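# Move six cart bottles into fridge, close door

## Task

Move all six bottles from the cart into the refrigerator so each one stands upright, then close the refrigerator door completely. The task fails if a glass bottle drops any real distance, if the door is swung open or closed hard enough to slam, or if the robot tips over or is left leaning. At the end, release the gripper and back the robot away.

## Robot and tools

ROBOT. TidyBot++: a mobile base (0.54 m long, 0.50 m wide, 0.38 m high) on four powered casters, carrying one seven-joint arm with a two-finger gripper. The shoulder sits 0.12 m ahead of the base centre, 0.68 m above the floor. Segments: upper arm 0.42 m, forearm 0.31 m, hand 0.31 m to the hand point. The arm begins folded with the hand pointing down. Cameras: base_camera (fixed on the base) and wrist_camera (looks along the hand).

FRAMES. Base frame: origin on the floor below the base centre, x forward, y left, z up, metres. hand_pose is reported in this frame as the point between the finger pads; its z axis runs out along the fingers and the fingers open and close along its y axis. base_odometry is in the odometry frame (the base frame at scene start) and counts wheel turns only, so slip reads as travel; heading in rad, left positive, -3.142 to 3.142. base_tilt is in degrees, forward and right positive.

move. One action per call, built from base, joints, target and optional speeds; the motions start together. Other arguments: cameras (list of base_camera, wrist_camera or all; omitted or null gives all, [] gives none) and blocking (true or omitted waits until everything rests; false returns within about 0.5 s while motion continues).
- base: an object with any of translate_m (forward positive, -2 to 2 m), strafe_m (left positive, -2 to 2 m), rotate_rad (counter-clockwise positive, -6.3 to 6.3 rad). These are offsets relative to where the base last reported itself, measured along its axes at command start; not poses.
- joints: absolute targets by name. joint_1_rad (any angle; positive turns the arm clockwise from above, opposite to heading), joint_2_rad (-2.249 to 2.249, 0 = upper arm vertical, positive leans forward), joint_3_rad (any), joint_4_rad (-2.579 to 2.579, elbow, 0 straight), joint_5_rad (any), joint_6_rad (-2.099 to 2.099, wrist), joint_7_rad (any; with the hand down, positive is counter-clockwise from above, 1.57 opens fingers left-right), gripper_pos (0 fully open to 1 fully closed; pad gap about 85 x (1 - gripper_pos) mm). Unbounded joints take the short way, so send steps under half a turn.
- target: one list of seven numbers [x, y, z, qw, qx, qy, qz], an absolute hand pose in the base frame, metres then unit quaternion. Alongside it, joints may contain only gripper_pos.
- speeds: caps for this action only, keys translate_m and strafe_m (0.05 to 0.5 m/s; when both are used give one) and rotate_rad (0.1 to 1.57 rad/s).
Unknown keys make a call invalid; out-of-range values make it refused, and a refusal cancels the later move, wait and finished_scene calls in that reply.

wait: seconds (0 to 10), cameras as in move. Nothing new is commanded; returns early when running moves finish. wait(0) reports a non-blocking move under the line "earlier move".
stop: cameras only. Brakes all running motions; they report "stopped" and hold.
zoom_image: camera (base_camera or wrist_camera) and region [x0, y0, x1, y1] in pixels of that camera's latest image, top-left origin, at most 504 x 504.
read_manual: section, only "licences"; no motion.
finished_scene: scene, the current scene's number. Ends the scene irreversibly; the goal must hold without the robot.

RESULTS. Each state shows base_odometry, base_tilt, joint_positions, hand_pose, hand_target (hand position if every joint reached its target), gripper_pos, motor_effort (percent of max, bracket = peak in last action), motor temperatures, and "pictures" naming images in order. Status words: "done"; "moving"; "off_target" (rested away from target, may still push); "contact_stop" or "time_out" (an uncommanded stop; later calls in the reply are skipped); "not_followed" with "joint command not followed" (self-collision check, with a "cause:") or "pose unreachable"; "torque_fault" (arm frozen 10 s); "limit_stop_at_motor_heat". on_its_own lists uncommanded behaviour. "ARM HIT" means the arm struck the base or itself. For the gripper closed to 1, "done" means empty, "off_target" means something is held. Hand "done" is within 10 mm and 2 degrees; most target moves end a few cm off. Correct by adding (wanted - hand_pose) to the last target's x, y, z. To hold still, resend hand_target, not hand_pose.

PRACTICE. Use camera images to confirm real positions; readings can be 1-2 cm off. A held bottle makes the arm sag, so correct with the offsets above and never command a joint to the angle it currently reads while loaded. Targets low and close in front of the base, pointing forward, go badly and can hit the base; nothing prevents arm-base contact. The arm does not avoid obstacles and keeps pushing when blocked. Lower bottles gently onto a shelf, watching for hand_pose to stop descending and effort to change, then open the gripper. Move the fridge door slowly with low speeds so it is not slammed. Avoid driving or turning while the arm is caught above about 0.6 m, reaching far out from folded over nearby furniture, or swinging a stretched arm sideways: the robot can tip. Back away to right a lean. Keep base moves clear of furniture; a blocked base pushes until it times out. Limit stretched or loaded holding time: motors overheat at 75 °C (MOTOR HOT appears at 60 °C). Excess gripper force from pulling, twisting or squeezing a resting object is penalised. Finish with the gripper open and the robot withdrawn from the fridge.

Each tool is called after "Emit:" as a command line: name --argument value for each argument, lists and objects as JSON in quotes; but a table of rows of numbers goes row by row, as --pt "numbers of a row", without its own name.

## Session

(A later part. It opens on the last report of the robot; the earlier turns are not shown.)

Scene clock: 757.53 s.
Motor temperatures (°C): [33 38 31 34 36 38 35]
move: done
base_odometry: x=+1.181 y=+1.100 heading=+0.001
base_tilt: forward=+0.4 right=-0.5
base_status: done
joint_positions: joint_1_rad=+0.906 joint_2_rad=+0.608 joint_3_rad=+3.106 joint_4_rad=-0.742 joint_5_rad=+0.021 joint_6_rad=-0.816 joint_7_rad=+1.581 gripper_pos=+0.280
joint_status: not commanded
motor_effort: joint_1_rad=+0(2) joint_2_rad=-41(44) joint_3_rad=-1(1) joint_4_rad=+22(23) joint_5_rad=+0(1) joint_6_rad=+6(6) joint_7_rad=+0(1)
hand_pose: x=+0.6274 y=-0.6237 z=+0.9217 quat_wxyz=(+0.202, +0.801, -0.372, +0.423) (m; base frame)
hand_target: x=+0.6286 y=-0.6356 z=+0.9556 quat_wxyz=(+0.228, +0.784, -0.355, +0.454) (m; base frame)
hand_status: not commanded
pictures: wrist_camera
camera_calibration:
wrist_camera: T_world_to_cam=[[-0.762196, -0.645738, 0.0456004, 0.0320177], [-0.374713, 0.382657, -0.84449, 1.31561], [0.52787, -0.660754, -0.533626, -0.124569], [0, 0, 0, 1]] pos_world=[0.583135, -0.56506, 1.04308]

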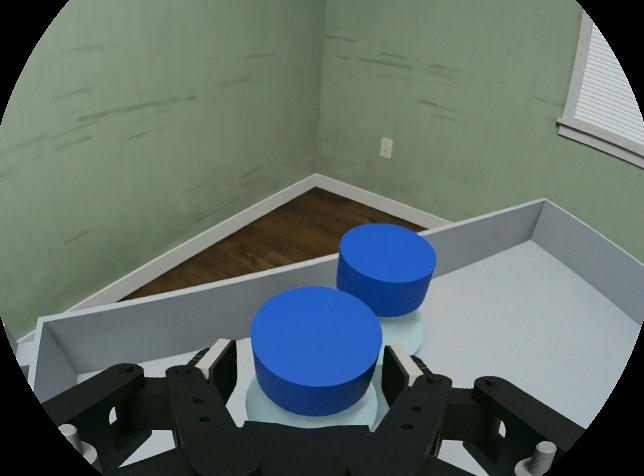

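Emit:
move --base '{"translate_m":0.002,"strafe_m":-0.006}' --speeds '{"strafe_m":0.06}' --cameras '[]'

Emit:
move --joints '{"gripper_pos":0.55}' --cameras '["wrist_camera"]'

Emit:
move --joints '{"gripper_pos":0.75,"joint_2_rad":0.31,"joint_4_rad":-0.75,"joint_6_rad":-1.08}' --cameras '["wrist_camera"]'

Emit:
move --joints '{"joint_1_rad":0,"joint_2_rad":-0.3,"joint_4_rad":-1.4}' --base '{"translate_m":-0.138,"strafe_m":-0.106}' --speeds '{"translate_m":0.2}' --cameras '[]'

Emit:
move --base '{"rotate_rad":1.935}' --speeds '{"rotate_rad":1.0}' --cameras '[]'

Emit:
move --joints '{"joint_1_rad":0,"joint_2_rad":0.21,"joint_4_rad":-0.8,"joint_6_rad":-1.09}' --cameras '["wrist_camera"]'

Scene clock: 769.37 s.
Motor temperatures (°C): [33 38 31 34 36 38 35]
move: done
base_odometry: x=+1.183 y=+1.094 heading=+0.002
base_tilt: forward=+0.4 right=-0.5
base_status: done
joint_positions: joint_1_rad=+0.907 joint_2_rad=+0.608 joint_3_rad=+3.106 joint_4_rad=-0.742 joint_5_rad=+0.021 joint_6_rad=-0.815 joint_7_rad=+1.581 gripper_pos=+0.280
joint_status: not commanded
motor_effort: joint_1_rad=+0(3) joint_2_rad=-41(45) joint_3_rad=-1(1) joint_4_rad=+22(23) joint_5_rad=+0(0) joint_6_rad=+6(6) joint_7_rad=+1(1)
hand_pose: x=+0.6268 y=-0.6241 z=+0.9222 quat_wxyz=(+0.203, +0.801, -0.373, +0.423) (m; base frame)
hand_target: x=+0.6286 y=-0.6356 z=+0.9556 quat_wxyz=(+0.228, +0.784, -0.355, +0.454) (m; base frame)
hand_status: not commanded
pictures: none
No camera images: "cameras" was empty.

Scene clock: 770.03 s.
Motor temperatures (°C): [33 38 31 34 36 38 35]
move: off_target
base_odometry: x=+1.183 y=+1.094 heading=+0.002
base_tilt: forward=+0.4 right=-0.5
base_status: not commanded
joint_positions: joint_1_rad=+0.907 joint_2_rad=+0.608 joint_3_rad=+3.106 joint_4_rad=-0.741 joint_5_rad=+0.021 joint_6_rad=-0.815 joint_7_rad=+1.581 gripper_pos=+0.439
joint_status: gripper_pos off_target (ended at +0.439, target +0.550)
motor_effort: joint_1_rad=+1(1) joint_2_rad=-41(42) joint_3_rad=+0(1) joint_4_rad=+23(24) joint_5_rad=+0(1) joint_6_rad=+8(8) joint_7_rad=+1(1)
hand_pose: x=+0.6268 y=-0.6241 z=+0.9228 quat_wxyz=(+0.203, +0.800, -0.373, +0.424) (m; base frame)
hand_target: x=+0.6286 y=-0.6356 z=+0.9556 quat_wxyz=(+0.228, +0.784, -0.355, +0.454) (m; base frame)
hand_status: not commanded
pictures: wrist_camera
camera_calibration:
wrist_camera: T_world_to_cam=[[-0.762826, -0.64499, 0.0456477, 0.0320811], [-0.373297, 0.381653, -0.845571, 1.31595], [0.527963, -0.662064, -0.531908, -0.126437], [0, 0, 0, 1]] pos_world=[0.582467, -0.565254, 1.04401]

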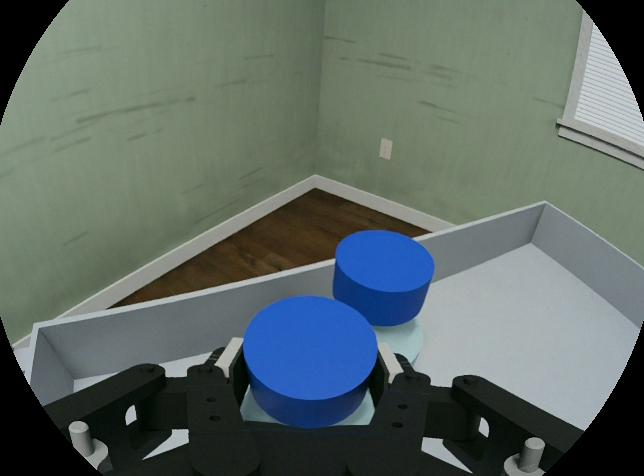

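Scene clock: 771.80 s.
Motor temperatures (°C): [33 38 31 34 36 38 35]
move: off_target
base_odometry: x=+1.183 y=+1.094 heading=+0.002
base_tilt: forward=+0.4 right=-0.5
base_status: not commanded
joint_positions: joint_1_rad=+0.907 joint_2_rad=+0.338 joint_3_rad=+3.106 joint_4_rad=-0.766 joint_5_rad=+0.021 joint_6_rad=-1.022 joint_7_rad=+1.581 gripper_pos=+0.439
joint_status: gripper_pos off_target (ended at +0.439, target +0.750); the others done
motor_effort: joint_1_rad=+0(1) joint_2_rad=-37(53) joint_3_rad=+0(1) joint_4_rad=+25(30) joint_5_rad=+0(1) joint_6_rad=+10(11) joint_7_rad=+1(1)
hand_pose: x=+0.5520 y=-0.5299 z=+1.0563 quat_wxyz=(+0.213, +0.793, -0.368, +0.437) (m; base frame)
hand_target: x=+0.5355 y=-0.5176 z=+1.0686 quat_wxyz=(+0.218, +0.799, -0.361, +0.428) (m; base frame)
hand_status: not commanded
pictures: wrist_camera
camera_calibration:
wrist_camera: T_world_to_cam=[[-0.763978, -0.643076, 0.0528283, 0.0236946], [-0.357146, 0.353259, -0.86467, 1.36117], [0.537387, -0.679457, -0.499554, -0.00211535], [0, 0, 0, 1]] pos_world=[0.505376, -0.467047, 1.17466]

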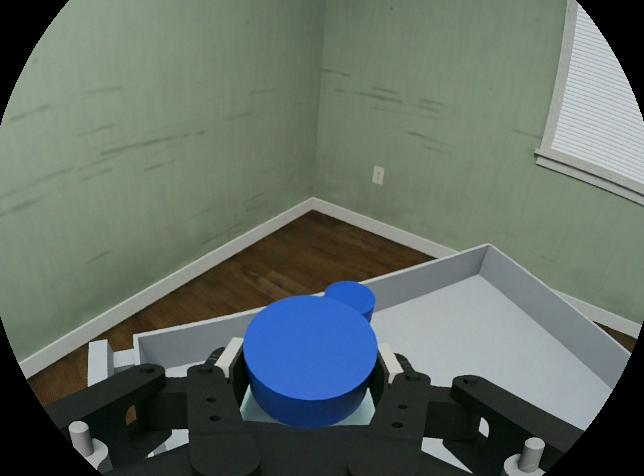

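Scene clock: 774.00 s.
Motor temperatures (°C): [33 38 31 34 36 38 35]
move: off_target
base_odometry: x=+1.045 y=+0.987 heading=+0.002
base_tilt: forward=+0.4 right=-0.5
base_status: done
joint_positions: joint_1_rad=+0.011 joint_2_rad=-0.260 joint_3_rad=+3.106 joint_4_rad=-1.406 joint_5_rad=+0.021 joint_6_rad=-1.026 joint_7_rad=+1.581 gripper_pos=+0.439
joint_status: joint_2_rad off_target (ended at -0.260, target -0.300); the others done
motor_effort: joint_1_rad=+0(3) joint_2_rad=-14(38) joint_3_rad=+1(4) joint_4_rad=+25(27) joint_5_rad=+1(3) joint_6_rad=+10(10) joint_7_rad=+1(1)
hand_pose: x=+0.5535 y=+0.0092 z=+1.0418 quat_wxyz=(+0.011, +0.884, +0.018, +0.466) (m; base frame)
hand_target: x=+0.5296 y=+0.0120 z=+1.0481 quat_wxyz=(+0.016, +0.886, +0.033, +0.462) (m; base frame)
hand_status: not commanded
pictures: none
No camera images: "cameras" was empty.

Scene clock: 776.87 s.
Motor temperatures (°C): [33 38 31 34 36 38 35]
move: done
base_odometry: x=+1.045 y=+0.987 heading=+1.936
base_tilt: forward=+0.4 right=-0.6
base_status: done
joint_positions: joint_1_rad=+0.003 joint_2_rad=-0.261 joint_3_rad=+3.106 joint_4_rad=-1.407 joint_5_rad=+0.021 joint_6_rad=-1.026 joint_7_rad=+1.581 gripper_pos=+0.439
joint_status: not commanded
motor_effort: joint_1_rad=+0(2) joint_2_rad=-14(15) joint_3_rad=+1(3) joint_4_rad=+26(27) joint_5_rad=+1(2) joint_6_rad=+9(10) joint_7_rad=+0(1)
hand_pose: x=+0.5532 y=+0.0125 z=+1.0417 quat_wxyz=(+0.010, +0.884, +0.021, +0.466) (m; base frame)
hand_target: x=+0.5296 y=+0.0120 z=+1.0481 quat_wxyz=(+0.016, +0.886, +0.033, +0.462) (m; base frame)
hand_status: not commanded
pictures: none
No camera images: "cameras" was empty.

Scene clock: 778.90 s.
Motor temperatures (°C): [33 38 31 34 36 38 35]
move: off_target
base_odometry: x=+1.045 y=+0.987 heading=+1.936
base_tilt: forward=+0.4 right=-0.6
base_status: not commanded
joint_positions: joint_1_rad=+0.003 joint_2_rad=+0.237 joint_3_rad=+3.106 joint_4_rad=-0.848 joint_5_rad=+0.021 joint_6_rad=-1.033 joint_7_rad=+1.581 gripper_pos=+0.439
joint_status: joint_4_rad off_target (ended at -0.848, target -0.800); the others done
motor_effort: joint_1_rad=+0(2) joint_2_rad=-33(36) joint_3_rad=+0(2) joint_4_rad=+25(27) joint_5_rad=+0(1) joint_6_rad=+10(11) joint_7_rad=+0(1)
hand_pose: x=+0.7609 y=+0.0126 z=+1.0757 quat_wxyz=(+0.002, +0.872, +0.016, +0.490) (m; base frame)
hand_target: x=+0.7411 y=+0.0126 z=+1.1035 quat_wxyz=(+0.009, +0.867, +0.028, +0.498) (m; base frame)
hand_status: not commanded
pictures: wrist_camera
camera_calibration:
wrist_camera: T_world_to_cam=[[0.0325132, -0.997891, 0.0561805, -0.0740765], [-0.491366, -0.0649073, -0.868531, 1.37253], [0.870346, 0.000633634, -0.49244, -0.00569271], [0, 0, 0, 1]] pos_world=[0.681778, 0.0151705, 1.19344]

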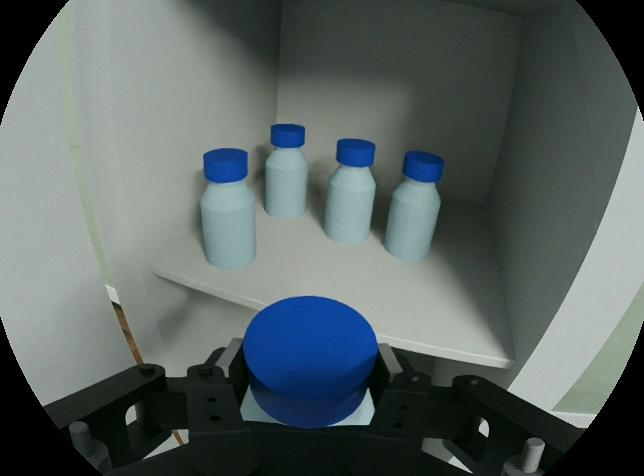

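Emit:
move --base '{"translate_m":0.24}' --speeds '{"translate_m":0.12}' --cameras '["wrist_camera"]'

Emit:
move --joints '{"joint_1_rad":0,"joint_2_rad":0.20,"joint_4_rad":-0.98,"joint_6_rad":-0.87}' --cameras '[]'

Emit:
move --joints '{"joint_2_rad":0.23}' --cameras '["wrist_camera"]'

Scene clock: 785.90 s.
Motor temperatures (°C): [33 38 31 34 36 38 35]
move: done
base_odometry: x=+0.960 y=+1.212 heading=+1.937
base_tilt: forward=+0.4 right=-0.5
base_status: done
joint_positions: joint_1_rad=+0.003 joint_2_rad=+0.241 joint_3_rad=+3.106 joint_4_rad=-0.846 joint_5_rad=+0.021 joint_6_rad=-1.036 joint_7_rad=+1.581 gripper_pos=+0.439
joint_status: not commanded
motor_effort: joint_1_rad=+0(2) joint_2_rad=-33(36) joint_3_rad=+0(1) joint_4_rad=+26(27) joint_5_rad=+0(1) joint_6_rad=+10(10) joint_7_rad=+0(1)
hand_pose: x=+0.7624 y=+0.0127 z=+1.0734 quat_wxyz=(+0.002, +0.873, +0.017, +0.488) (m; base frame)
hand_target: x=+0.7411 y=+0.0126 z=+1.1035 quat_wxyz=(+0.009, +0.867, +0.028, +0.498) (m; base frame)
hand_status: not commanded
pictures: wrist_camera
camera_calibration:
wrist_camera: T_world_to_cam=[[0.0330364, -0.997885, 0.0559813, -0.0740205], [-0.495722, -0.0649967, -0.866046, 1.37183], [0.867853, 0.000859877, -0.496821, -0.00150524], [0, 0, 0, 1]] pos_world=[0.683796, 0.0153016, 1.19146]

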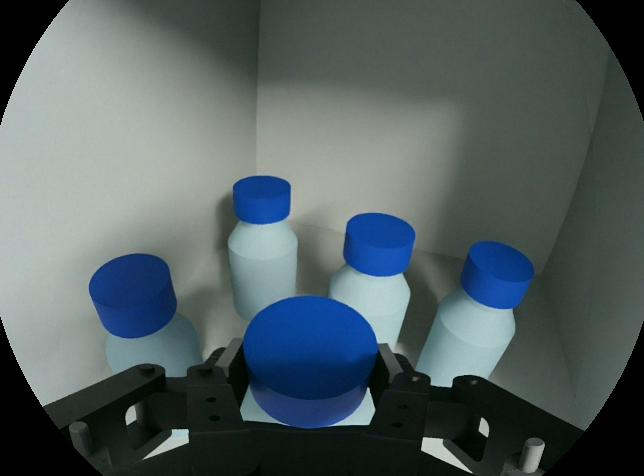

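Scene clock: 787.03 s.
Motor temperatures (°C): [33 38 31 34 36 38 35]
move: done
base_odometry: x=+0.960 y=+1.212 heading=+1.937
base_tilt: forward=+0.4 right=-0.6
base_status: not commanded
joint_positions: joint_1_rad=+0.003 joint_2_rad=+0.219 joint_3_rad=+3.106 joint_4_rad=-0.961 joint_5_rad=+0.021 joint_6_rad=-0.938 joint_7_rad=+1.582 gripper_pos=+0.439
joint_status: all done
motor_effort: joint_1_rad=-1(2) joint_2_rad=-27(33) joint_3_rad=-1(2) joint_4_rad=+21(27) joint_5_rad=-1(1) joint_6_rad=+7(10) joint_7_rad=+0(1)
hand_pose: x=+0.7662 y=+0.0135 z=+1.0503 quat_wxyz=(+0.002, +0.872, +0.018, +0.490) (m; base frame)
hand_target: x=+0.7689 y=+0.0147 z=+1.0706 quat_wxyz=(+0.009, +0.854, +0.030, +0.519) (m; base frame)
hand_status: not commanded
pictures: none
No camera images: "cameras" was empty.

Scene clock: 787.67 s.
Motor temperatures (°C): [33 38 31 34 36 38 35]
move: done
base_odometry: x=+0.960 y=+1.212 heading=+1.937
base_tilt: forward=+0.4 right=-0.6
base_status: not commanded
joint_positions: joint_1_rad=+0.003 joint_2_rad=+0.220 joint_3_rad=+3.106 joint_4_rad=-0.961 joint_5_rad=+0.021 joint_6_rad=-0.936 joint_7_rad=+1.582 gripper_pos=+0.439
joint_status: all done
motor_effort: joint_1_rad=-1(1) joint_2_rad=-25(28) joint_3_rad=-1(1) joint_4_rad=+21(22) joint_5_rad=-1(1) joint_6_rad=+7(8) joint_7_rad=+0(0)
hand_pose: x=+0.7671 y=+0.0135 z=+1.0499 quat_wxyz=(+0.002, +0.872, +0.018, +0.490) (m; base frame)
hand_target: x=+0.7803 y=+0.0147 z=+1.0509 quat_wxyz=(+0.009, +0.862, +0.030, +0.506) (m; base frame)
hand_status: not commanded
pictures: wrist_camera
camera_calibration:
wrist_camera: T_world_to_cam=[[0.0344948, -0.997731, 0.0578101, -0.0750686], [-0.490976, -0.0673008, -0.86857, 1.35293], [0.87049, 0.00157779, -0.492183, -0.0241387], [0, 0, 0, 1]] pos_world=[0.687857, 0.016193, 1.16757]

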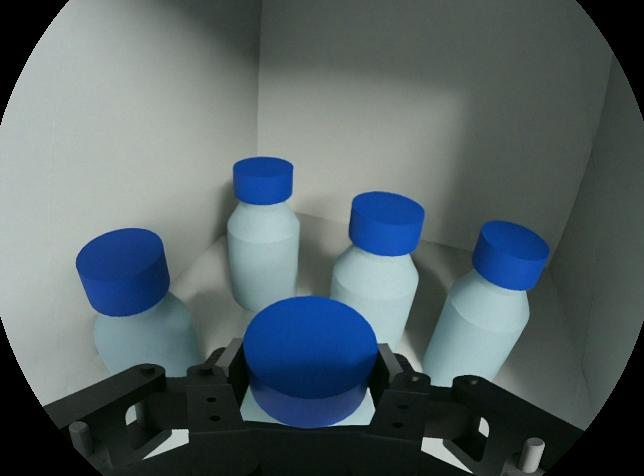

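Emit:
move --joints '{"gripper_pos":0.25}' --cameras '[]'

Emit:
move --base '{"translate_m":-0.28}' --speeds '{"translate_m":0.25}' --cameras '["wrist_camera"]'

Emit:
move --joints '{"joint_2_rad":-0.3,"joint_4_rad":-1.5,"joint_6_rad":-0.8,"gripper_pos":0.1}' --cameras '[]'

Emit:
move --base '{"rotate_rad":-1.936}' --speeds '{"rotate_rad":1.3}' --cameras '[]'

Emit:
move --base '{"translate_m":0.064,"strafe_m":0.194}' --joints '{"joint_1_rad":0.912}' --cameras '[]'

Emit:
move --joints '{"joint_1_rad":0.912,"joint_2_rad":0.32,"joint_4_rad":-0.75,"joint_6_rad":-1.0}' --cameras '["wrist_camera"]'

Emit:
move --joints '{"joint_2_rad":0.6,"joint_4_rad":-0.725,"joint_6_rad":-0.75,"gripper_pos":0.28}' --cameras '["wrist_camera"]'

Scene clock: 801.40 s.
Motor temperatures (°C): [33 38 31 34 36 38 35]
move: done
base_odometry: x=+0.960 y=+1.212 heading=+1.937
base_tilt: forward=+0.4 right=-0.6
base_status: not commanded
joint_positions: joint_1_rad=+0.003 joint_2_rad=+0.221 joint_3_rad=+3.106 joint_4_rad=-0.963 joint_5_rad=+0.021 joint_6_rad=-0.935 joint_7_rad=+1.582 gripper_pos=+0.250
joint_status: all done
motor_effort: joint_1_rad=+0(2) joint_2_rad=-28(28) joint_3_rad=+0(1) joint_4_rad=+21(22) joint_5_rad=+0(1) joint_6_rad=+6(7) joint_7_rad=+0(1)
hand_pose: x=+0.7675 y=+0.0136 z=+1.0489 quat_wxyz=(+0.002, +0.872, +0.018, +0.489) (m; base frame)
hand_target: x=+0.7803 y=+0.0147 z=+1.0509 quat_wxyz=(+0.009, +0.862, +0.030, +0.506) (m; base frame)
hand_status: not commanded
pictures: none
No camera images: "cameras" was empty.

Scene clock: 803.37 s.
Motor temperatures (°C): [33 38 31 34 36 38 35]
move: done
base_odometry: x=+1.060 y=+0.950 heading=+1.937
base_tilt: forward=+0.3 right=-0.5
base_status: done
joint_positions: joint_1_rad=+0.003 joint_2_rad=+0.231 joint_3_rad=+3.106 joint_4_rad=-0.964 joint_5_rad=+0.021 joint_6_rad=-0.933 joint_7_rad=+1.582 gripper_pos=+0.250
joint_status: not commanded
motor_effort: joint_1_rad=+0(3) joint_2_rad=-27(32) joint_3_rad=+0(2) joint_4_rad=+21(23) joint_5_rad=+0(1) joint_6_rad=+6(7) joint_7_rad=+0(1)
hand_pose: x=+0.7713 y=+0.0138 z=+1.0421 quat_wxyz=(+0.002, +0.874, +0.018, +0.485) (m; base frame)
hand_target: x=+0.7803 y=+0.0147 z=+1.0509 quat_wxyz=(+0.009, +0.862, +0.030, +0.506) (m; base frame)
hand_status: not commanded
pictures: wrist_camera
camera_calibration:
wrist_camera: T_world_to_cam=[[0.0354877, -0.997719, 0.0574236, -0.0749026], [-0.500203, -0.0674773, -0.863275, 1.34987], [0.86518, 0.00191213, -0.501457, -0.0179301], [0, 0, 0, 1]] pos_world=[0.693381, 0.0163883, 1.16062]

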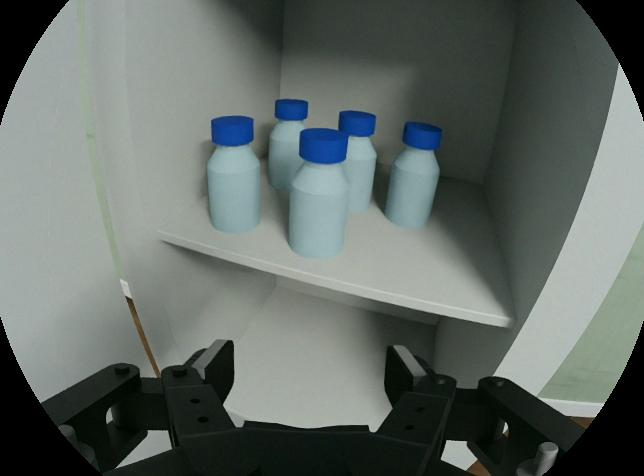

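Scene clock: 805.13 s.
Motor temperatures (°C): [33 38 31 34 36 38 35]
move: done
base_odometry: x=+1.060 y=+0.950 heading=+1.937
base_tilt: forward=+0.4 right=-0.6
base_status: not commanded
joint_positions: joint_1_rad=+0.003 joint_2_rad=-0.289 joint_3_rad=+3.106 joint_4_rad=-1.479 joint_5_rad=+0.021 joint_6_rad=-0.870 joint_7_rad=+1.582 gripper_pos=+0.100
joint_status: all done
motor_effort: joint_1_rad=+0(1) joint_2_rad=-9(30) joint_3_rad=+1(1) joint_4_rad=+21(23) joint_5_rad=+0(1) joint_6_rad=+6(7) joint_7_rad=+0(1)
hand_pose: x=+0.5652 y=+0.0140 z=+1.0555 quat_wxyz=(+0.009, +0.857, +0.022, +0.515) (m; base frame)
hand_target: x=+0.5701 y=+0.0145 z=+1.0680 quat_wxyz=(+0.016, +0.841, +0.034, +0.540) (m; base frame)
hand_status: not commanded
pictures: none
No camera images: "cameras" was empty.

Scene clock: 807.73 s.
Motor temperatures (°C): [33 38 31 34 36 38 35]
move: done
base_odometry: x=+1.060 y=+0.950 heading=+0.002
base_tilt: forward=+0.3 right=-0.5
base_status: done
joint_positions: joint_1_rad=+0.002 joint_2_rad=-0.289 joint_3_rad=+3.106 joint_4_rad=-1.481 joint_5_rad=+0.021 joint_6_rad=-0.867 joint_7_rad=+1.582 gripper_pos=+0.100
joint_status: not commanded
motor_effort: joint_1_rad=+0(2) joint_2_rad=-10(12) joint_3_rad=+1(4) joint_4_rad=+22(22) joint_5_rad=+0(2) joint_6_rad=+6(6) joint_7_rad=+0(1)
hand_pose: x=+0.5655 y=+0.0143 z=+1.0554 quat_wxyz=(+0.009, +0.857, +0.022, +0.515) (m; base frame)
hand_target: x=+0.5701 y=+0.0145 z=+1.0680 quat_wxyz=(+0.016, +0.841, +0.034, +0.540) (m; base frame)
hand_status: not commanded
pictures: none
No camera images: "cameras" was empty.

Scene clock: 809.93 s.
Motor temperatures (°C): [33 38 31 34 36 38 35]
move: done
base_odometry: x=+1.123 y=+1.144 heading=+0.002
base_tilt: forward=+0.4 right=-0.6
base_status: done
joint_positions: joint_1_rad=+0.901 joint_2_rad=-0.289 joint_3_rad=+3.106 joint_4_rad=-1.481 joint_5_rad=+0.021 joint_6_rad=-0.867 joint_7_rad=+1.582 gripper_pos=+0.100
joint_status: all done
motor_effort: joint_1_rad=+0(2) joint_2_rad=-9(11) joint_3_rad=+1(4) joint_4_rad=+21(22) joint_5_rad=+1(1) joint_6_rad=+6(7) joint_7_rad=+0(1)
hand_pose: x=+0.4084 y=-0.3403 z=+1.0553 quat_wxyz=(+0.232, +0.781, -0.352, +0.460) (m; base frame)
hand_target: x=+0.4067 y=-0.3478 z=+1.0680 quat_wxyz=(+0.252, +0.770, -0.340, +0.478) (m; base frame)
hand_status: not commanded
pictures: none
No camera images: "cameras" was empty.

Scene clock: 811.97 s.
Motor temperatures (°C): [33 38 31 34 36 38 35]
move: done
base_odometry: x=+1.123 y=+1.144 heading=+0.002
base_tilt: forward=+0.4 right=-0.5
base_status: not commanded
joint_positions: joint_1_rad=+0.901 joint_2_rad=+0.312 joint_3_rad=+3.106 joint_4_rad=-0.774 joint_5_rad=+0.021 joint_6_rad=-0.918 joint_7_rad=+1.582 gripper_pos=+0.100
joint_status: all done
motor_effort: joint_1_rad=+0(1) joint_2_rad=-31(32) joint_3_rad=+0(1) joint_4_rad=+20(22) joint_5_rad=+0(1) joint_6_rad=+7(8) joint_7_rad=+1(1)
hand_pose: x=+0.5589 y=-0.5310 z=+1.0981 quat_wxyz=(+0.234, +0.766, -0.352, +0.485) (m; base frame)
hand_target: x=+0.5460 y=-0.5305 z=+1.0833 quat_wxyz=(+0.232, +0.784, -0.354, +0.455) (m; base frame)
hand_status: not commanded
pictures: wrist_camera
camera_calibration:
wrist_camera: T_world_to_cam=[[-0.763597, -0.643368, 0.0547484, 0.0236149], [-0.290582, 0.266686, -0.918935, 1.37658], [0.576612, -0.717605, -0.390591, -0.147514], [0, 0, 0, 1]] pos_world=[0.5031, -0.457778, 1.20608]

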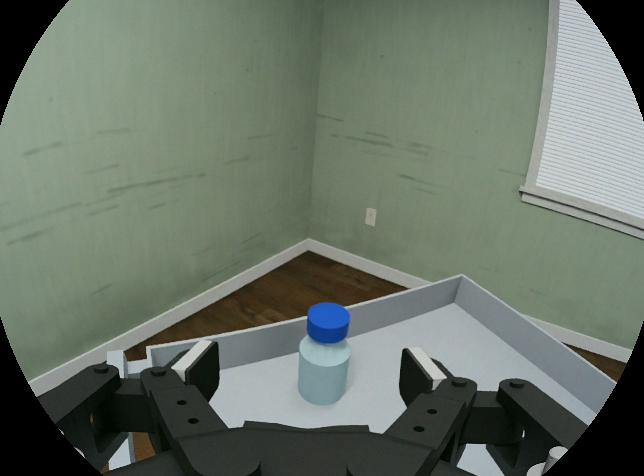

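Scene clock: 813.63 s.
Motor temperatures (°C): [33 38 31 34 36 38 35]
move: done
base_odometry: x=+1.123 y=+1.144 heading=+0.002
base_tilt: forward=+0.4 right=-0.5
base_status: not commanded
joint_positions: joint_1_rad=+0.901 joint_2_rad=+0.611 joint_3_rad=+3.106 joint_4_rad=-0.742 joint_5_rad=+0.021 joint_6_rad=-0.818 joint_7_rad=+1.582 gripper_pos=+0.280
joint_status: all done
motor_effort: joint_1_rad=+1(1) joint_2_rad=-41(47) joint_3_rad=+0(1) joint_4_rad=+22(25) joint_5_rad=+1(1) joint_6_rad=+6(7) joint_7_rad=+0(1)
hand_pose: x=+0.6308 y=-0.6212 z=+0.9195 quat_wxyz=(+0.200, +0.803, -0.371, +0.422) (m; base frame)
hand_target: x=+0.6286 y=-0.6356 z=+0.9555 quat_wxyz=(+0.228, +0.784, -0.355, +0.454) (m; base frame)
hand_status: not commanded
pictures: wrist_camera
camera_calibration:
wrist_camera: T_world_to_cam=[[-0.758639, -0.649912, 0.0456312, 0.0313853], [-0.378823, 0.383046, -0.842478, 1.31508], [0.530057, -0.656422, -0.536795, -0.121667], [0, 0, 0, 1]] pos_world=[0.586483, -0.563205, 1.04118]

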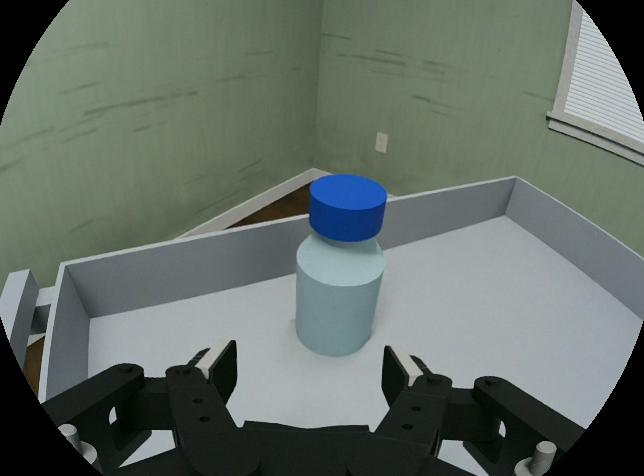

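Emit:
move --base '{"translate_m":0.061,"strafe_m":-0.11}' --speeds '{"strafe_m":0.1}' --cameras '["wrist_camera"]'

Scene clock: 821.07 s.
Motor temperatures (°C): [33 38 31 34 36 38 35]
move: done
base_odometry: x=+1.185 y=+1.034 heading=+0.002
base_tilt: forward=+0.4 right=-0.5
base_status: done
joint_positions: joint_1_rad=+0.903 joint_2_rad=+0.608 joint_3_rad=+3.106 joint_4_rad=-0.742 joint_5_rad=+0.021 joint_6_rad=-0.816 joint_7_rad=+1.582 gripper_pos=+0.280
joint_status: not commanded
motor_effort: joint_1_rad=+1(1) joint_2_rad=-40(44) joint_3_rad=+0(1) joint_4_rad=+23(23) joint_5_rad=+0(1) joint_6_rad=+6(6) joint_7_rad=+0(1)
hand_pose: x=+0.6293 y=-0.6222 z=+0.9219 quat_wxyz=(+0.202, +0.801, -0.371, +0.423) (m; base frame)
hand_target: x=+0.6286 y=-0.6356 z=+0.9555 quat_wxyz=(+0.228, +0.784, -0.355, +0.454) (m; base frame)
hand_status: not commanded
pictures: wrist_camera
camera_calibration:
wrist_camera: T_world_to_cam=[[-0.76017, -0.648112, 0.0457414, 0.0315272], [-0.375807, 0.38117, -0.844676, 1.31581], [0.53001, -0.659288, -0.533319, -0.125188], [0, 0, 0, 1]] pos_world=[0.584808, -0.563649, 1.04323]

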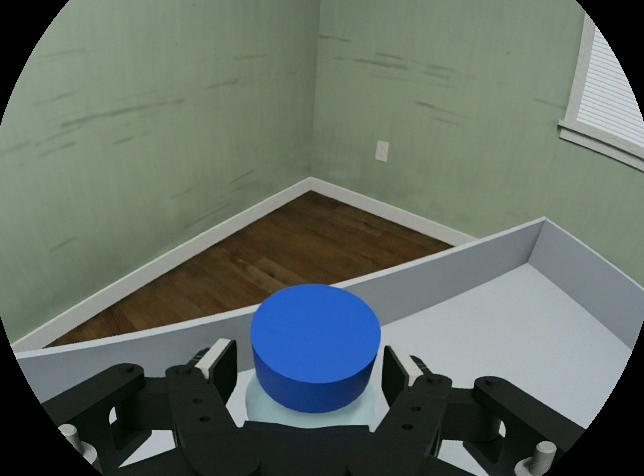

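Emit:
move --base '{"translate_m":0.003,"strafe_m":-0.0064}' --speeds '{"strafe_m":0.06}' --cameras '[]'

Emit:
move --joints '{"gripper_pos":0.55}' --cameras '["wrist_camera"]'

Emit:
move --joints '{"gripper_pos":0.75,"joint_2_rad":0.31,"joint_4_rad":-0.75,"joint_6_rad":-1.08}' --cameras '["wrist_camera"]'

Emit:
move --joints '{"joint_1_rad":0,"joint_2_rad":-0.3,"joint_4_rad":-1.4}' --base '{"translate_m":-0.263,"strafe_m":-0.092}' --speeds '{"translate_m":0.2}' --cameras '[]'

Emit:
move --base '{"rotate_rad":1.714}' --speeds '{"rotate_rad":1.0}' --cameras '[]'

Emit:
move --joints '{"joint_1_rad":0,"joint_2_rad":0.20,"joint_4_rad":-0.8,"joint_6_rad":-1.09}' --cameras '["wrist_camera"]'

Scene clock: 830.33 s.
Motor temperatures (°C): [33 38 31 34 36 38 35]
move: done
base_odometry: x=+1.188 y=+1.028 heading=+0.002
base_tilt: forward=+0.4 right=-0.5
base_status: done
joint_positions: joint_1_rad=+0.904 joint_2_rad=+0.608 joint_3_rad=+3.106 joint_4_rad=-0.741 joint_5_rad=+0.021 joint_6_rad=-0.815 joint_7_rad=+1.582 gripper_pos=+0.280
joint_status: not commanded
motor_effort: joint_1_rad=+0(2) joint_2_rad=-42(45) joint_3_rad=-1(1) joint_4_rad=+22(23) joint_5_rad=+0(1) joint_6_rad=+6(6) joint_7_rad=+1(1)
hand_pose: x=+0.6286 y=-0.6227 z=+0.9225 quat_wxyz=(+0.202, +0.801, -0.371, +0.424) (m; base frame)
hand_target: x=+0.6286 y=-0.6356 z=+0.9555 quat_wxyz=(+0.228, +0.784, -0.355, +0.454) (m; base frame)
hand_status: not commanded
pictures: none
No camera images: "cameras" was empty.

Scene clock: 831.00 s.
Motor temperatures (°C): [33 38 31 34 36 38 35]
move: off_target
base_odometry: x=+1.188 y=+1.028 heading=+0.002
base_tilt: forward=+0.4 right=-0.5
base_status: not commanded
joint_positions: joint_1_rad=+0.904 joint_2_rad=+0.607 joint_3_rad=+3.106 joint_4_rad=-0.741 joint_5_rad=+0.021 joint_6_rad=-0.815 joint_7_rad=+1.582 gripper_pos=+0.440
joint_status: gripper_pos off_target (ended at +0.440, target +0.550)
motor_effort: joint_1_rad=+1(1) joint_2_rad=-41(41) joint_3_rad=+0(1) joint_4_rad=+23(24) joint_5_rad=+0(1) joint_6_rad=+7(7) joint_7_rad=+1(1)
hand_pose: x=+0.6286 y=-0.6227 z=+0.9231 quat_wxyz=(+0.202, +0.801, -0.371, +0.424) (m; base frame)
hand_target: x=+0.6286 y=-0.6356 z=+0.9555 quat_wxyz=(+0.228, +0.784, -0.355, +0.454) (m; base frame)
hand_status: not commanded
pictures: wrist_camera
camera_calibration:
wrist_camera: T_world_to_cam=[[-0.760927, -0.647219, 0.0457938, 0.0316077], [-0.374142, 0.380021, -0.845932, 1.31618], [0.530101, -0.660827, -0.53132, -0.127428], [0, 0, 0, 1]] pos_world=[0.584041, -0.563928, 1.04425]

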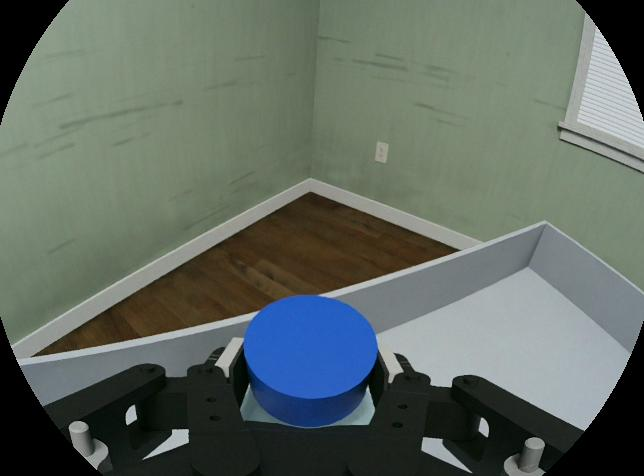

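Scene clock: 832.77 s.
Motor temperatures (°C): [33 38 31 34 36 38 35]
move: off_target
base_odometry: x=+1.188 y=+1.028 heading=+0.002
base_tilt: forward=+0.4 right=-0.5
base_status: not commanded
joint_positions: joint_1_rad=+0.904 joint_2_rad=+0.336 joint_3_rad=+3.106 joint_4_rad=-0.765 joint_5_rad=+0.021 joint_6_rad=-1.021 joint_7_rad=+1.582 gripper_pos=+0.440
joint_status: gripper_pos off_target (ended at +0.440, target +0.750); the others done
motor_effort: joint_1_rad=+0(1) joint_2_rad=-37(52) joint_3_rad=+0(1) joint_4_rad=+26(30) joint_5_rad=+0(1) joint_6_rad=+10(10) joint_7_rad=+1(1)
hand_pose: x=+0.5532 y=-0.5283 z=+1.0581 quat_wxyz=(+0.213, +0.793, -0.366, +0.439) (m; base frame)
hand_target: x=+0.5355 y=-0.5176 z=+1.0686 quat_wxyz=(+0.218, +0.799, -0.361, +0.428) (m; base frame)
hand_status: not commanded
pictures: wrist_camera
camera_calibration:
wrist_camera: T_world_to_cam=[[-0.762169, -0.6452, 0.0530635, 0.0231724], [-0.356508, 0.349892, -0.866301, 1.36218], [0.540371, -0.679185, -0.496696, -0.00537774], [0, 0, 0, 1]] pos_world=[0.506195, -0.465317, 1.17616]

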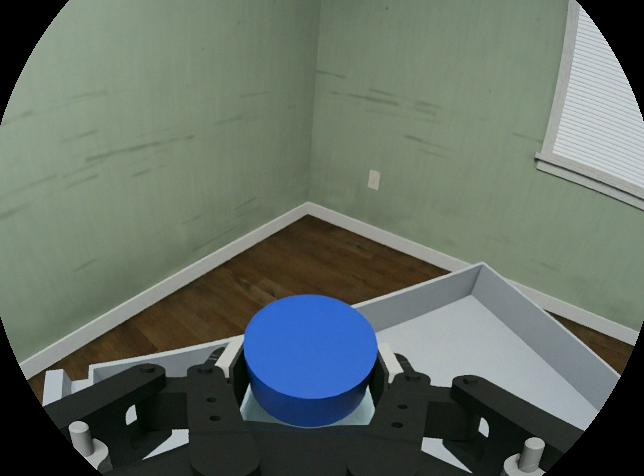

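Scene clock: 835.00 s.
Motor temperatures (°C): [33 38 31 34 36 38 35]
move: done
base_odometry: x=+0.925 y=+0.935 heading=+0.002
base_tilt: forward=+0.4 right=-0.5
base_status: done
joint_positions: joint_1_rad=+0.011 joint_2_rad=-0.277 joint_3_rad=+3.105 joint_4_rad=-1.403 joint_5_rad=+0.021 joint_6_rad=-1.027 joint_7_rad=+1.582 gripper_pos=+0.440
joint_status: all done
motor_effort: joint_1_rad=+0(4) joint_2_rad=-13(39) joint_3_rad=+1(4) joint_4_rad=+25(27) joint_5_rad=+1(3) joint_6_rad=+9(10) joint_7_rad=+0(1)
hand_pose: x=+0.5473 y=+0.0096 z=+1.0504 quat_wxyz=(+0.012, +0.880, +0.018, +0.474) (m; base frame)
hand_target: x=+0.5296 y=+0.0120 z=+1.0481 quat_wxyz=(+0.016, +0.886, +0.033, +0.462) (m; base frame)
hand_status: not commanded
pictures: none
No camera images: "cameras" was empty.

Scene clock: 837.63 s.
Motor temperatures (°C): [33 38 31 34 36 38 35]
move: done
base_odometry: x=+0.925 y=+0.935 heading=+1.716
base_tilt: forward=+0.4 right=-0.5
base_status: done
joint_positions: joint_1_rad=+0.004 joint_2_rad=-0.277 joint_3_rad=+3.106 joint_4_rad=-1.405 joint_5_rad=+0.021 joint_6_rad=-1.027 joint_7_rad=+1.582 gripper_pos=+0.440
joint_status: not commanded
motor_effort: joint_1_rad=+1(2) joint_2_rad=-12(14) joint_3_rad=+1(3) joint_4_rad=+25(26) joint_5_rad=+0(2) joint_6_rad=+10(10) joint_7_rad=+1(1)
hand_pose: x=+0.5472 y=+0.0126 z=+1.0495 quat_wxyz=(+0.010, +0.880, +0.021, +0.474) (m; base frame)
hand_target: x=+0.5296 y=+0.0120 z=+1.0481 quat_wxyz=(+0.016, +0.886, +0.033, +0.462) (m; base frame)
hand_status: not commanded
pictures: none
No camera images: "cameras" was empty.

Scene clock: 839.47 s.
Motor temperatures (°C): [33 38 31 34 36 38 35]
move: off_target
base_odometry: x=+0.925 y=+0.935 heading=+1.716
base_tilt: forward=+0.4 right=-0.6
base_status: not commanded
joint_positions: joint_1_rad=+0.004 joint_2_rad=+0.224 joint_3_rad=+3.106 joint_4_rad=-0.848 joint_5_rad=+0.021 joint_6_rad=-1.032 joint_7_rad=+1.582 gripper_pos=+0.440
joint_status: joint_4_rad off_target (ended at -0.848, target -0.800); the others done
motor_effort: joint_1_rad=+0(1) joint_2_rad=-31(34) joint_3_rad=+0(2) joint_4_rad=+25(27) joint_5_rad=+0(1) joint_6_rad=+10(11) joint_7_rad=+0(1)
hand_pose: x=+0.7559 y=+0.0125 z=+1.0842 quat_wxyz=(+0.002, +0.868, +0.016, +0.496) (m; base frame)
hand_target: x=+0.7368 y=+0.0126 z=+1.1097 quat_wxyz=(+0.009, +0.864, +0.028, +0.502) (m; base frame)
hand_status: not commanded
pictures: wrist_camera
camera_calibration:
wrist_camera: T_world_to_cam=[[0.031794, -0.997886, 0.0566864, -0.07449], [-0.479423, -0.0649907, -0.875174, 1.3756], [0.877008, 0.000648579, -0.480475, -0.015173], [0, 0, 0, 1]] pos_world=[0.67517, 0.0150787, 1.20082]

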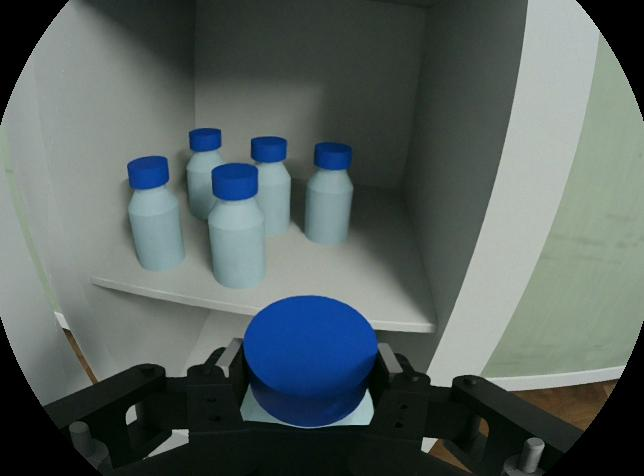

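Emit:
move --base '{"translate_m":0.12}' --speeds '{"translate_m":0.1}' --cameras '["wrist_camera"]'

Emit:
move --base '{"translate_m":0.125}' --speeds '{"translate_m":0.1}' --cameras '["wrist_camera"]'

Scene clock: 846.07 s.
Motor temperatures (°C): [33 38 31 34 36 38 35]
move: done
base_odometry: x=+0.908 y=+1.054 heading=+1.717
base_tilt: forward=+0.4 right=-0.5
base_status: done
joint_positions: joint_1_rad=+0.004 joint_2_rad=+0.228 joint_3_rad=+3.106 joint_4_rad=-0.845 joint_5_rad=+0.021 joint_6_rad=-1.035 joint_7_rad=+1.582 gripper_pos=+0.440
joint_status: not commanded
motor_effort: joint_1_rad=+0(1) joint_2_rad=-32(35) joint_3_rad=+0(1) joint_4_rad=+25(26) joint_5_rad=+0(1) joint_6_rad=+10(10) joint_7_rad=+0(1)
hand_pose: x=+0.7573 y=+0.0125 z=+1.0827 quat_wxyz=(+0.002, +0.869, +0.016, +0.494) (m; base frame)
hand_target: x=+0.7368 y=+0.0126 z=+1.1097 quat_wxyz=(+0.009, +0.864, +0.028, +0.502) (m; base frame)
hand_status: not commanded
pictures: wrist_camera
camera_calibration:
wrist_camera: T_world_to_cam=[[0.032012, -0.997889, 0.0565071, -0.0744007], [-0.482272, -0.0649408, -0.873611, 1.37543], [0.875436, 0.000714272, -0.483333, -0.0128169], [0, 0, 0, 1]] pos_world=[0.676932, 0.0150868, 1.1996]

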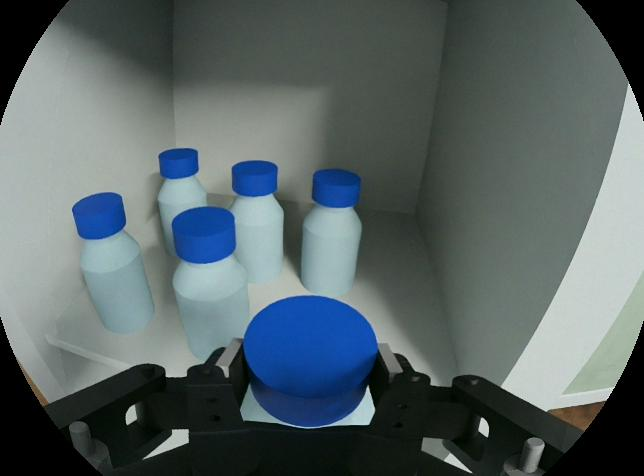

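Scene clock: 847.80 s.
Motor temperatures (°C): [33 38 31 34 36 38 35]
move: done
base_odometry: x=+0.890 y=+1.178 heading=+1.718
base_tilt: forward=+0.4 right=-0.6
base_status: done
joint_positions: joint_1_rad=+0.004 joint_2_rad=+0.230 joint_3_rad=+3.106 joint_4_rad=-0.844 joint_5_rad=+0.021 joint_6_rad=-1.036 joint_7_rad=+1.582 gripper_pos=+0.440
joint_status: not commanded
motor_effort: joint_1_rad=+0(1) joint_2_rad=-32(35) joint_3_rad=+0(1) joint_4_rad=+25(26) joint_5_rad=+0(1) joint_6_rad=+10(10) joint_7_rad=+0(1)
hand_pose: x=+0.7579 y=+0.0125 z=+1.0816 quat_wxyz=(+0.002, +0.870, +0.016, +0.493) (m; base frame)
hand_target: x=+0.7368 y=+0.0126 z=+1.1097 quat_wxyz=(+0.009, +0.864, +0.028, +0.502) (m; base frame)
hand_status: not commanded
pictures: wrist_camera
camera_calibration:
wrist_camera: T_world_to_cam=[[0.03219, -0.997888, 0.0564245, -0.0743754], [-0.484412, -0.0649565, -0.872425, 1.37503], [0.874247, 0.000750646, -0.48548, -0.0106645], [0, 0, 0, 1]] pos_world=[0.677798, 0.0151068, 1.19863]

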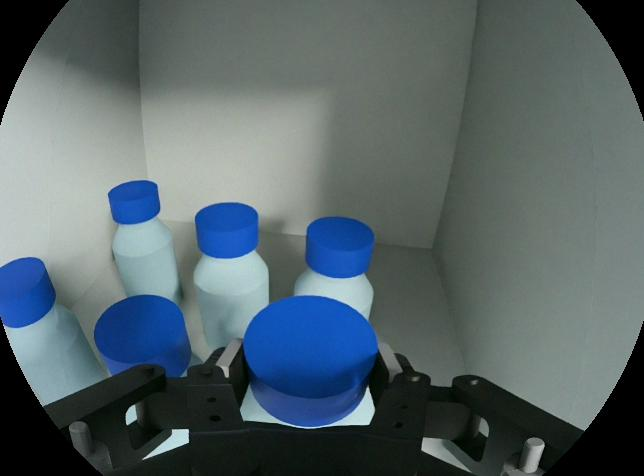

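Emit:
move --joints '{"joint_1_rad":0,"joint_2_rad":0.20,"joint_4_rad":-0.98,"joint_6_rad":-0.87}' --cameras '[]'

Emit:
move --joints '{"joint_2_rad":0.23}' --cameras '["wrist_camera"]'

Emit:
move --joints '{"gripper_pos":0.25}' --cameras '["wrist_camera"]'

Emit:
move --base '{"translate_m":-0.28}' --speeds '{"translate_m":0.25}' --cameras '["wrist_camera"]'

Scene clock: 852.87 s.
Motor temperatures (°C): [33 38 31 34 36 38 35]
move: done
base_odometry: x=+0.890 y=+1.178 heading=+1.718
base_tilt: forward=+0.4 right=-0.6
base_status: not commanded
joint_positions: joint_1_rad=+0.004 joint_2_rad=+0.219 joint_3_rad=+3.106 joint_4_rad=-0.961 joint_5_rad=+0.021 joint_6_rad=-0.936 joint_7_rad=+1.582 gripper_pos=+0.440
joint_status: all done
motor_effort: joint_1_rad=-1(2) joint_2_rad=-28(32) joint_3_rad=-1(2) joint_4_rad=+21(26) joint_5_rad=-1(1) joint_6_rad=+7(10) joint_7_rad=+0(1)
hand_pose: x=+0.7668 y=+0.0136 z=+1.0507 quat_wxyz=(+0.002, +0.871, +0.018, +0.490) (m; base frame)
hand_target: x=+0.7689 y=+0.0147 z=+1.0706 quat_wxyz=(+0.009, +0.854, +0.030, +0.519) (m; base frame)
hand_status: not commanded
pictures: none
No camera images: "cameras" was empty.

Scene clock: 853.50 s.
Motor temperatures (°C): [33 38 31 34 36 38 35]
move: done
base_odometry: x=+0.890 y=+1.178 heading=+1.718
base_tilt: forward=+0.4 right=-0.6
base_status: not commanded
joint_positions: joint_1_rad=+0.004 joint_2_rad=+0.221 joint_3_rad=+3.106 joint_4_rad=-0.961 joint_5_rad=+0.021 joint_6_rad=-0.934 joint_7_rad=+1.582 gripper_pos=+0.440
joint_status: all done
motor_effort: joint_1_rad=+0(1) joint_2_rad=-25(28) joint_3_rad=-1(1) joint_4_rad=+20(22) joint_5_rad=+0(1) joint_6_rad=+7(8) joint_7_rad=+0(1)
hand_pose: x=+0.7675 y=+0.0136 z=+1.0503 quat_wxyz=(+0.002, +0.871, +0.018, +0.491) (m; base frame)
hand_target: x=+0.7803 y=+0.0147 z=+1.0509 quat_wxyz=(+0.009, +0.862, +0.030, +0.506) (m; base frame)
hand_status: not commanded
pictures: wrist_camera
camera_calibration:
wrist_camera: T_world_to_cam=[[0.0345447, -0.997738, 0.0576597, -0.0749496], [-0.489481, -0.0671915, -0.869422, 1.35322], [0.87133, 0.00181065, -0.490695, -0.0265023], [0, 0, 0, 1]] pos_world=[0.688056, 0.0161927, 1.16784]

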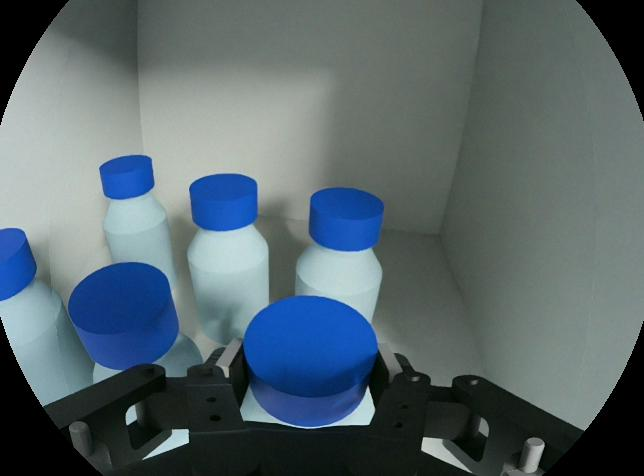

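Scene clock: 854.33 s.
Motor temperatures (°C): [33 38 31 34 36 38 35]
move: done
base_odometry: x=+0.890 y=+1.178 heading=+1.718
base_tilt: forward=+0.4 right=-0.5
base_status: not commanded
joint_positions: joint_1_rad=+0.004 joint_2_rad=+0.221 joint_3_rad=+3.106 joint_4_rad=-0.963 joint_5_rad=+0.021 joint_6_rad=-0.934 joint_7_rad=+1.582 gripper_pos=+0.250
joint_status: all done
motor_effort: joint_1_rad=+0(1) joint_2_rad=-27(29) joint_3_rad=+0(1) joint_4_rad=+22(23) joint_5_rad=+0(1) joint_6_rad=+6(7) joint_7_rad=+0(1)
hand_pose: x=+0.7677 y=+0.0136 z=+1.0488 quat_wxyz=(+0.002, +0.872, +0.018, +0.490) (m; base frame)
hand_target: x=+0.7803 y=+0.0147 z=+1.0509 quat_wxyz=(+0.009, +0.862, +0.030, +0.506) (m; base frame)
hand_status: not commanded
pictures: wrist_camera
camera_calibration:
wrist_camera: T_world_to_cam=[[0.0347039, -0.997735, 0.0576236, -0.0749509], [-0.491645, -0.0672429, -0.868195, 1.35241], [0.870104, 0.0017994, -0.492865, -0.0242339], [0, 0, 0, 1]] pos_world=[0.688594, 0.0162026, 1.16653]

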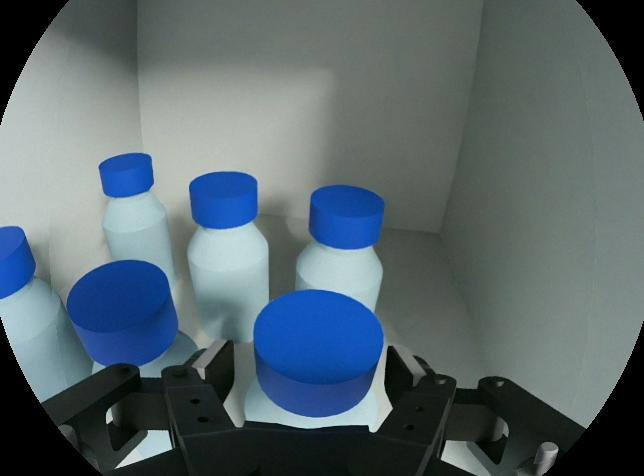

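Scene clock: 856.37 s.
Motor temperatures (°C): [33 38 31 34 36 38 35]
move: done
base_odometry: x=+0.931 y=+0.900 heading=+1.718
base_tilt: forward=+0.4 right=-0.5
base_status: done
joint_positions: joint_1_rad=+0.004 joint_2_rad=+0.231 joint_3_rad=+3.106 joint_4_rad=-0.965 joint_5_rad=+0.021 joint_6_rad=-0.933 joint_7_rad=+1.582 gripper_pos=+0.250
joint_status: not commanded
motor_effort: joint_1_rad=+0(3) joint_2_rad=-27(31) joint_3_rad=+0(1) joint_4_rad=+21(22) joint_5_rad=+0(1) joint_6_rad=+6(7) joint_7_rad=+0(1)
hand_pose: x=+0.7715 y=+0.0137 z=+1.0417 quat_wxyz=(+0.002, +0.874, +0.018, +0.485) (m; base frame)
hand_target: x=+0.7803 y=+0.0147 z=+1.0509 quat_wxyz=(+0.009, +0.862, +0.030, +0.506) (m; base frame)
hand_status: not commanded
pictures: wrist_camera
camera_calibration:
wrist_camera: T_world_to_cam=[[0.0354695, -0.99773, 0.0572468, -0.0747752], [-0.500491, -0.0673159, -0.86312, 1.34968], [0.865015, 0.0019629, -0.501743, -0.0178656], [0, 0, 0, 1]] pos_world=[0.693611, 0.0162846, 1.16025]

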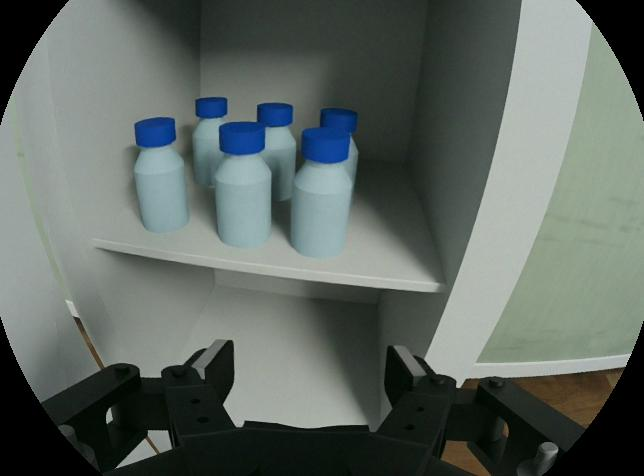

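Emit:
move --joints '{"joint_1_rad":0,"joint_2_rad":-0.3,"joint_4_rad":-1.5,"joint_6_rad":-0.55,"gripper_pos":1}' --cameras '[]'

Emit:
move --base '{"rotate_rad":-1.668}' --speeds '{"rotate_rad":1.2}' --cameras '[]'

Emit:
move --base '{"translate_m":-0.393,"strafe_m":-0.231}' --cameras '[]'

Emit:
move --base '{"translate_m":-0.90,"strafe_m":0.045}' --cameras '[]'

Emit:
move --base '{"translate_m":0.033,"strafe_m":0.656}'

Scene clock: 878.23 s.
Motor temperatures (°C): [33 38 31 34 36 38 35]
move: done
base_odometry: x=+0.931 y=+0.900 heading=+1.718
base_tilt: forward=+0.3 right=-0.5
base_status: not commanded
joint_positions: joint_1_rad=+0.004 joint_2_rad=-0.291 joint_3_rad=+3.106 joint_4_rad=-1.479 joint_5_rad=+0.021 joint_6_rad=-0.620 joint_7_rad=+1.582 gripper_pos=+0.999
joint_status: all done
motor_effort: joint_1_rad=+0(2) joint_2_rad=-10(30) joint_3_rad=+1(2) joint_4_rad=+21(23) joint_5_rad=+0(1) joint_6_rad=+7(8) joint_7_rad=+0(1)
hand_pose: x=+0.5920 y=+0.0168 z=+1.1289 quat_wxyz=(+0.008, +0.785, +0.022, +0.618) (m; base frame)
hand_target: x=+0.5933 y=+0.0173 z=+1.1420 quat_wxyz=(+0.016, +0.767, +0.033, +0.641) (m; base frame)
hand_status: not commanded
pictures: none
No camera images: "cameras" was empty.

Scene clock: 880.67 s.
Motor temperatures (°C): [33 38 31 34 36 38 35]
move: done
base_odometry: x=+0.930 y=+0.900 heading=+0.051
base_tilt: forward=+0.4 right=-0.5
base_status: done
joint_positions: joint_1_rad=+0.003 joint_2_rad=-0.291 joint_3_rad=+3.106 joint_4_rad=-1.481 joint_5_rad=+0.021 joint_6_rad=-0.618 joint_7_rad=+1.582 gripper_pos=+0.999
joint_status: not commanded
motor_effort: joint_1_rad=+0(2) joint_2_rad=-10(12) joint_3_rad=+1(3) joint_4_rad=+21(23) joint_5_rad=+0(1) joint_6_rad=+7(7) joint_7_rad=+0(1)
hand_pose: x=+0.5923 y=+0.0172 z=+1.1283 quat_wxyz=(+0.008, +0.785, +0.023, +0.618) (m; base frame)
hand_target: x=+0.5933 y=+0.0173 z=+1.1420 quat_wxyz=(+0.016, +0.767, +0.033, +0.641) (m; base frame)
hand_status: not commanded
pictures: none
No camera images: "cameras" was empty.

Scene clock: 882.77 s.
Motor temperatures (°C): [33 38 31 34 36 38 35]
move: done
base_odometry: x=+0.550 y=+0.650 heading=+0.051
base_tilt: forward=+0.3 right=-0.5
base_status: done
joint_positions: joint_1_rad=+0.003 joint_2_rad=-0.302 joint_3_rad=+3.106 joint_4_rad=-1.483 joint_5_rad=+0.021 joint_6_rad=-0.615 joint_7_rad=+1.582 gripper_pos=+0.999
joint_status: not commanded
motor_effort: joint_1_rad=+0(1) joint_2_rad=-9(15) joint_3_rad=+0(3) joint_4_rad=+22(23) joint_5_rad=+0(1) joint_6_rad=+7(8) joint_7_rad=+1(1)
hand_pose: x=+0.5874 y=+0.0173 z=+1.1330 quat_wxyz=(+0.008, +0.782, +0.023, +0.623) (m; base frame)
hand_target: x=+0.5933 y=+0.0173 z=+1.1420 quat_wxyz=(+0.016, +0.767, +0.033, +0.641) (m; base frame)
hand_status: not commanded
pictures: none
No camera images: "cameras" was empty.

Scene clock: 885.87 s.
Motor temperatures (°C): [33 38 31 34 36 38 35]
move: done
base_odometry: x=-0.352 y=+0.649 heading=+0.052
base_tilt: forward=+0.4 right=-0.5
base_status: done
joint_positions: joint_1_rad=+0.003 joint_2_rad=-0.301 joint_3_rad=+3.106 joint_4_rad=-1.484 joint_5_rad=+0.021 joint_6_rad=-0.615 joint_7_rad=+1.582 gripper_pos=+0.999
joint_status: not commanded
motor_effort: joint_1_rad=+0(1) joint_2_rad=-10(13) joint_3_rad=+1(2) joint_4_rad=+22(23) joint_5_rad=+0(1) joint_6_rad=+7(8) joint_7_rad=+0(1)
hand_pose: x=+0.5880 y=+0.0173 z=+1.1324 quat_wxyz=(+0.008, +0.782, +0.023, +0.623) (m; base frame)
hand_target: x=+0.5933 y=+0.0173 z=+1.1420 quat_wxyz=(+0.016, +0.767, +0.033, +0.641) (m; base frame)
hand_status: not commanded
pictures: none
No camera images: "cameras" was empty.

Scene clock: 888.53 s.
Motor temperatures (°C): [33 38 31 34 36 38 35]
move: done
base_odometry: x=-0.353 y=+1.306 heading=+0.052
base_tilt: forward=+0.4 right=-0.6
base_status: done
joint_positions: joint_1_rad=+0.003 joint_2_rad=-0.301 joint_3_rad=+3.106 joint_4_rad=-1.484 joint_5_rad=+0.021 joint_6_rad=-0.614 joint_7_rad=+1.582 gripper_pos=+0.999
joint_status: not commanded
motor_effort: joint_1_rad=+1(1) joint_2_rad=-9(12) joint_3_rad=+1(3) joint_4_rad=+22(22) joint_5_rad=+0(1) joint_6_rad=+7(7) joint_7_rad=+0(1)
hand_pose: x=+0.5880 y=+0.0172 z=+1.1323 quat_wxyz=(+0.008, +0.782, +0.023, +0.623) (m; base frame)
hand_target: x=+0.5933 y=+0.0173 z=+1.1420 quat_wxyz=(+0.016, +0.767, +0.033, +0.641) (m; base frame)
hand_status: not commanded
pictures: base_camera, wrist_camera
camera_calibration:
wrist_camera: T_world_to_cam=[[0.0197914, -0.996812, 0.0772955, -0.0833985], [-0.19204, -0.0796612, -0.978149, 1.28538], [0.981187, 0.00451511, -0.193004, -0.231659], [0, 0, 0, 1]] pos_world=[0.475796, 0.0203083, 1.21903]

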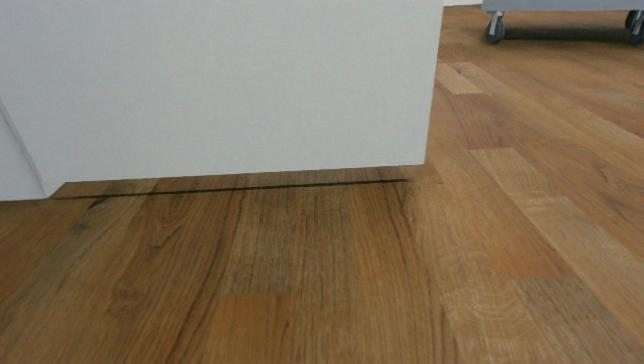

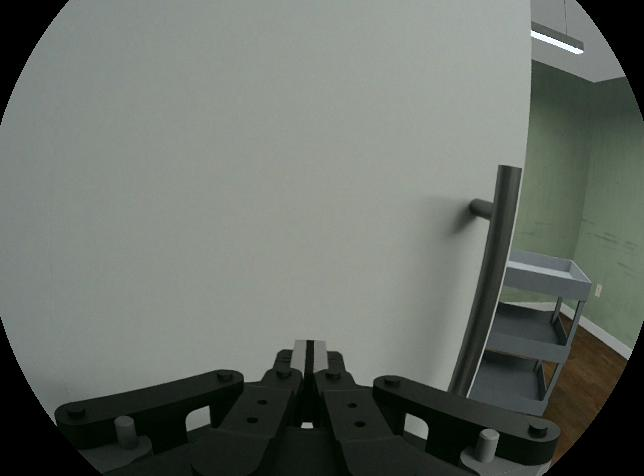

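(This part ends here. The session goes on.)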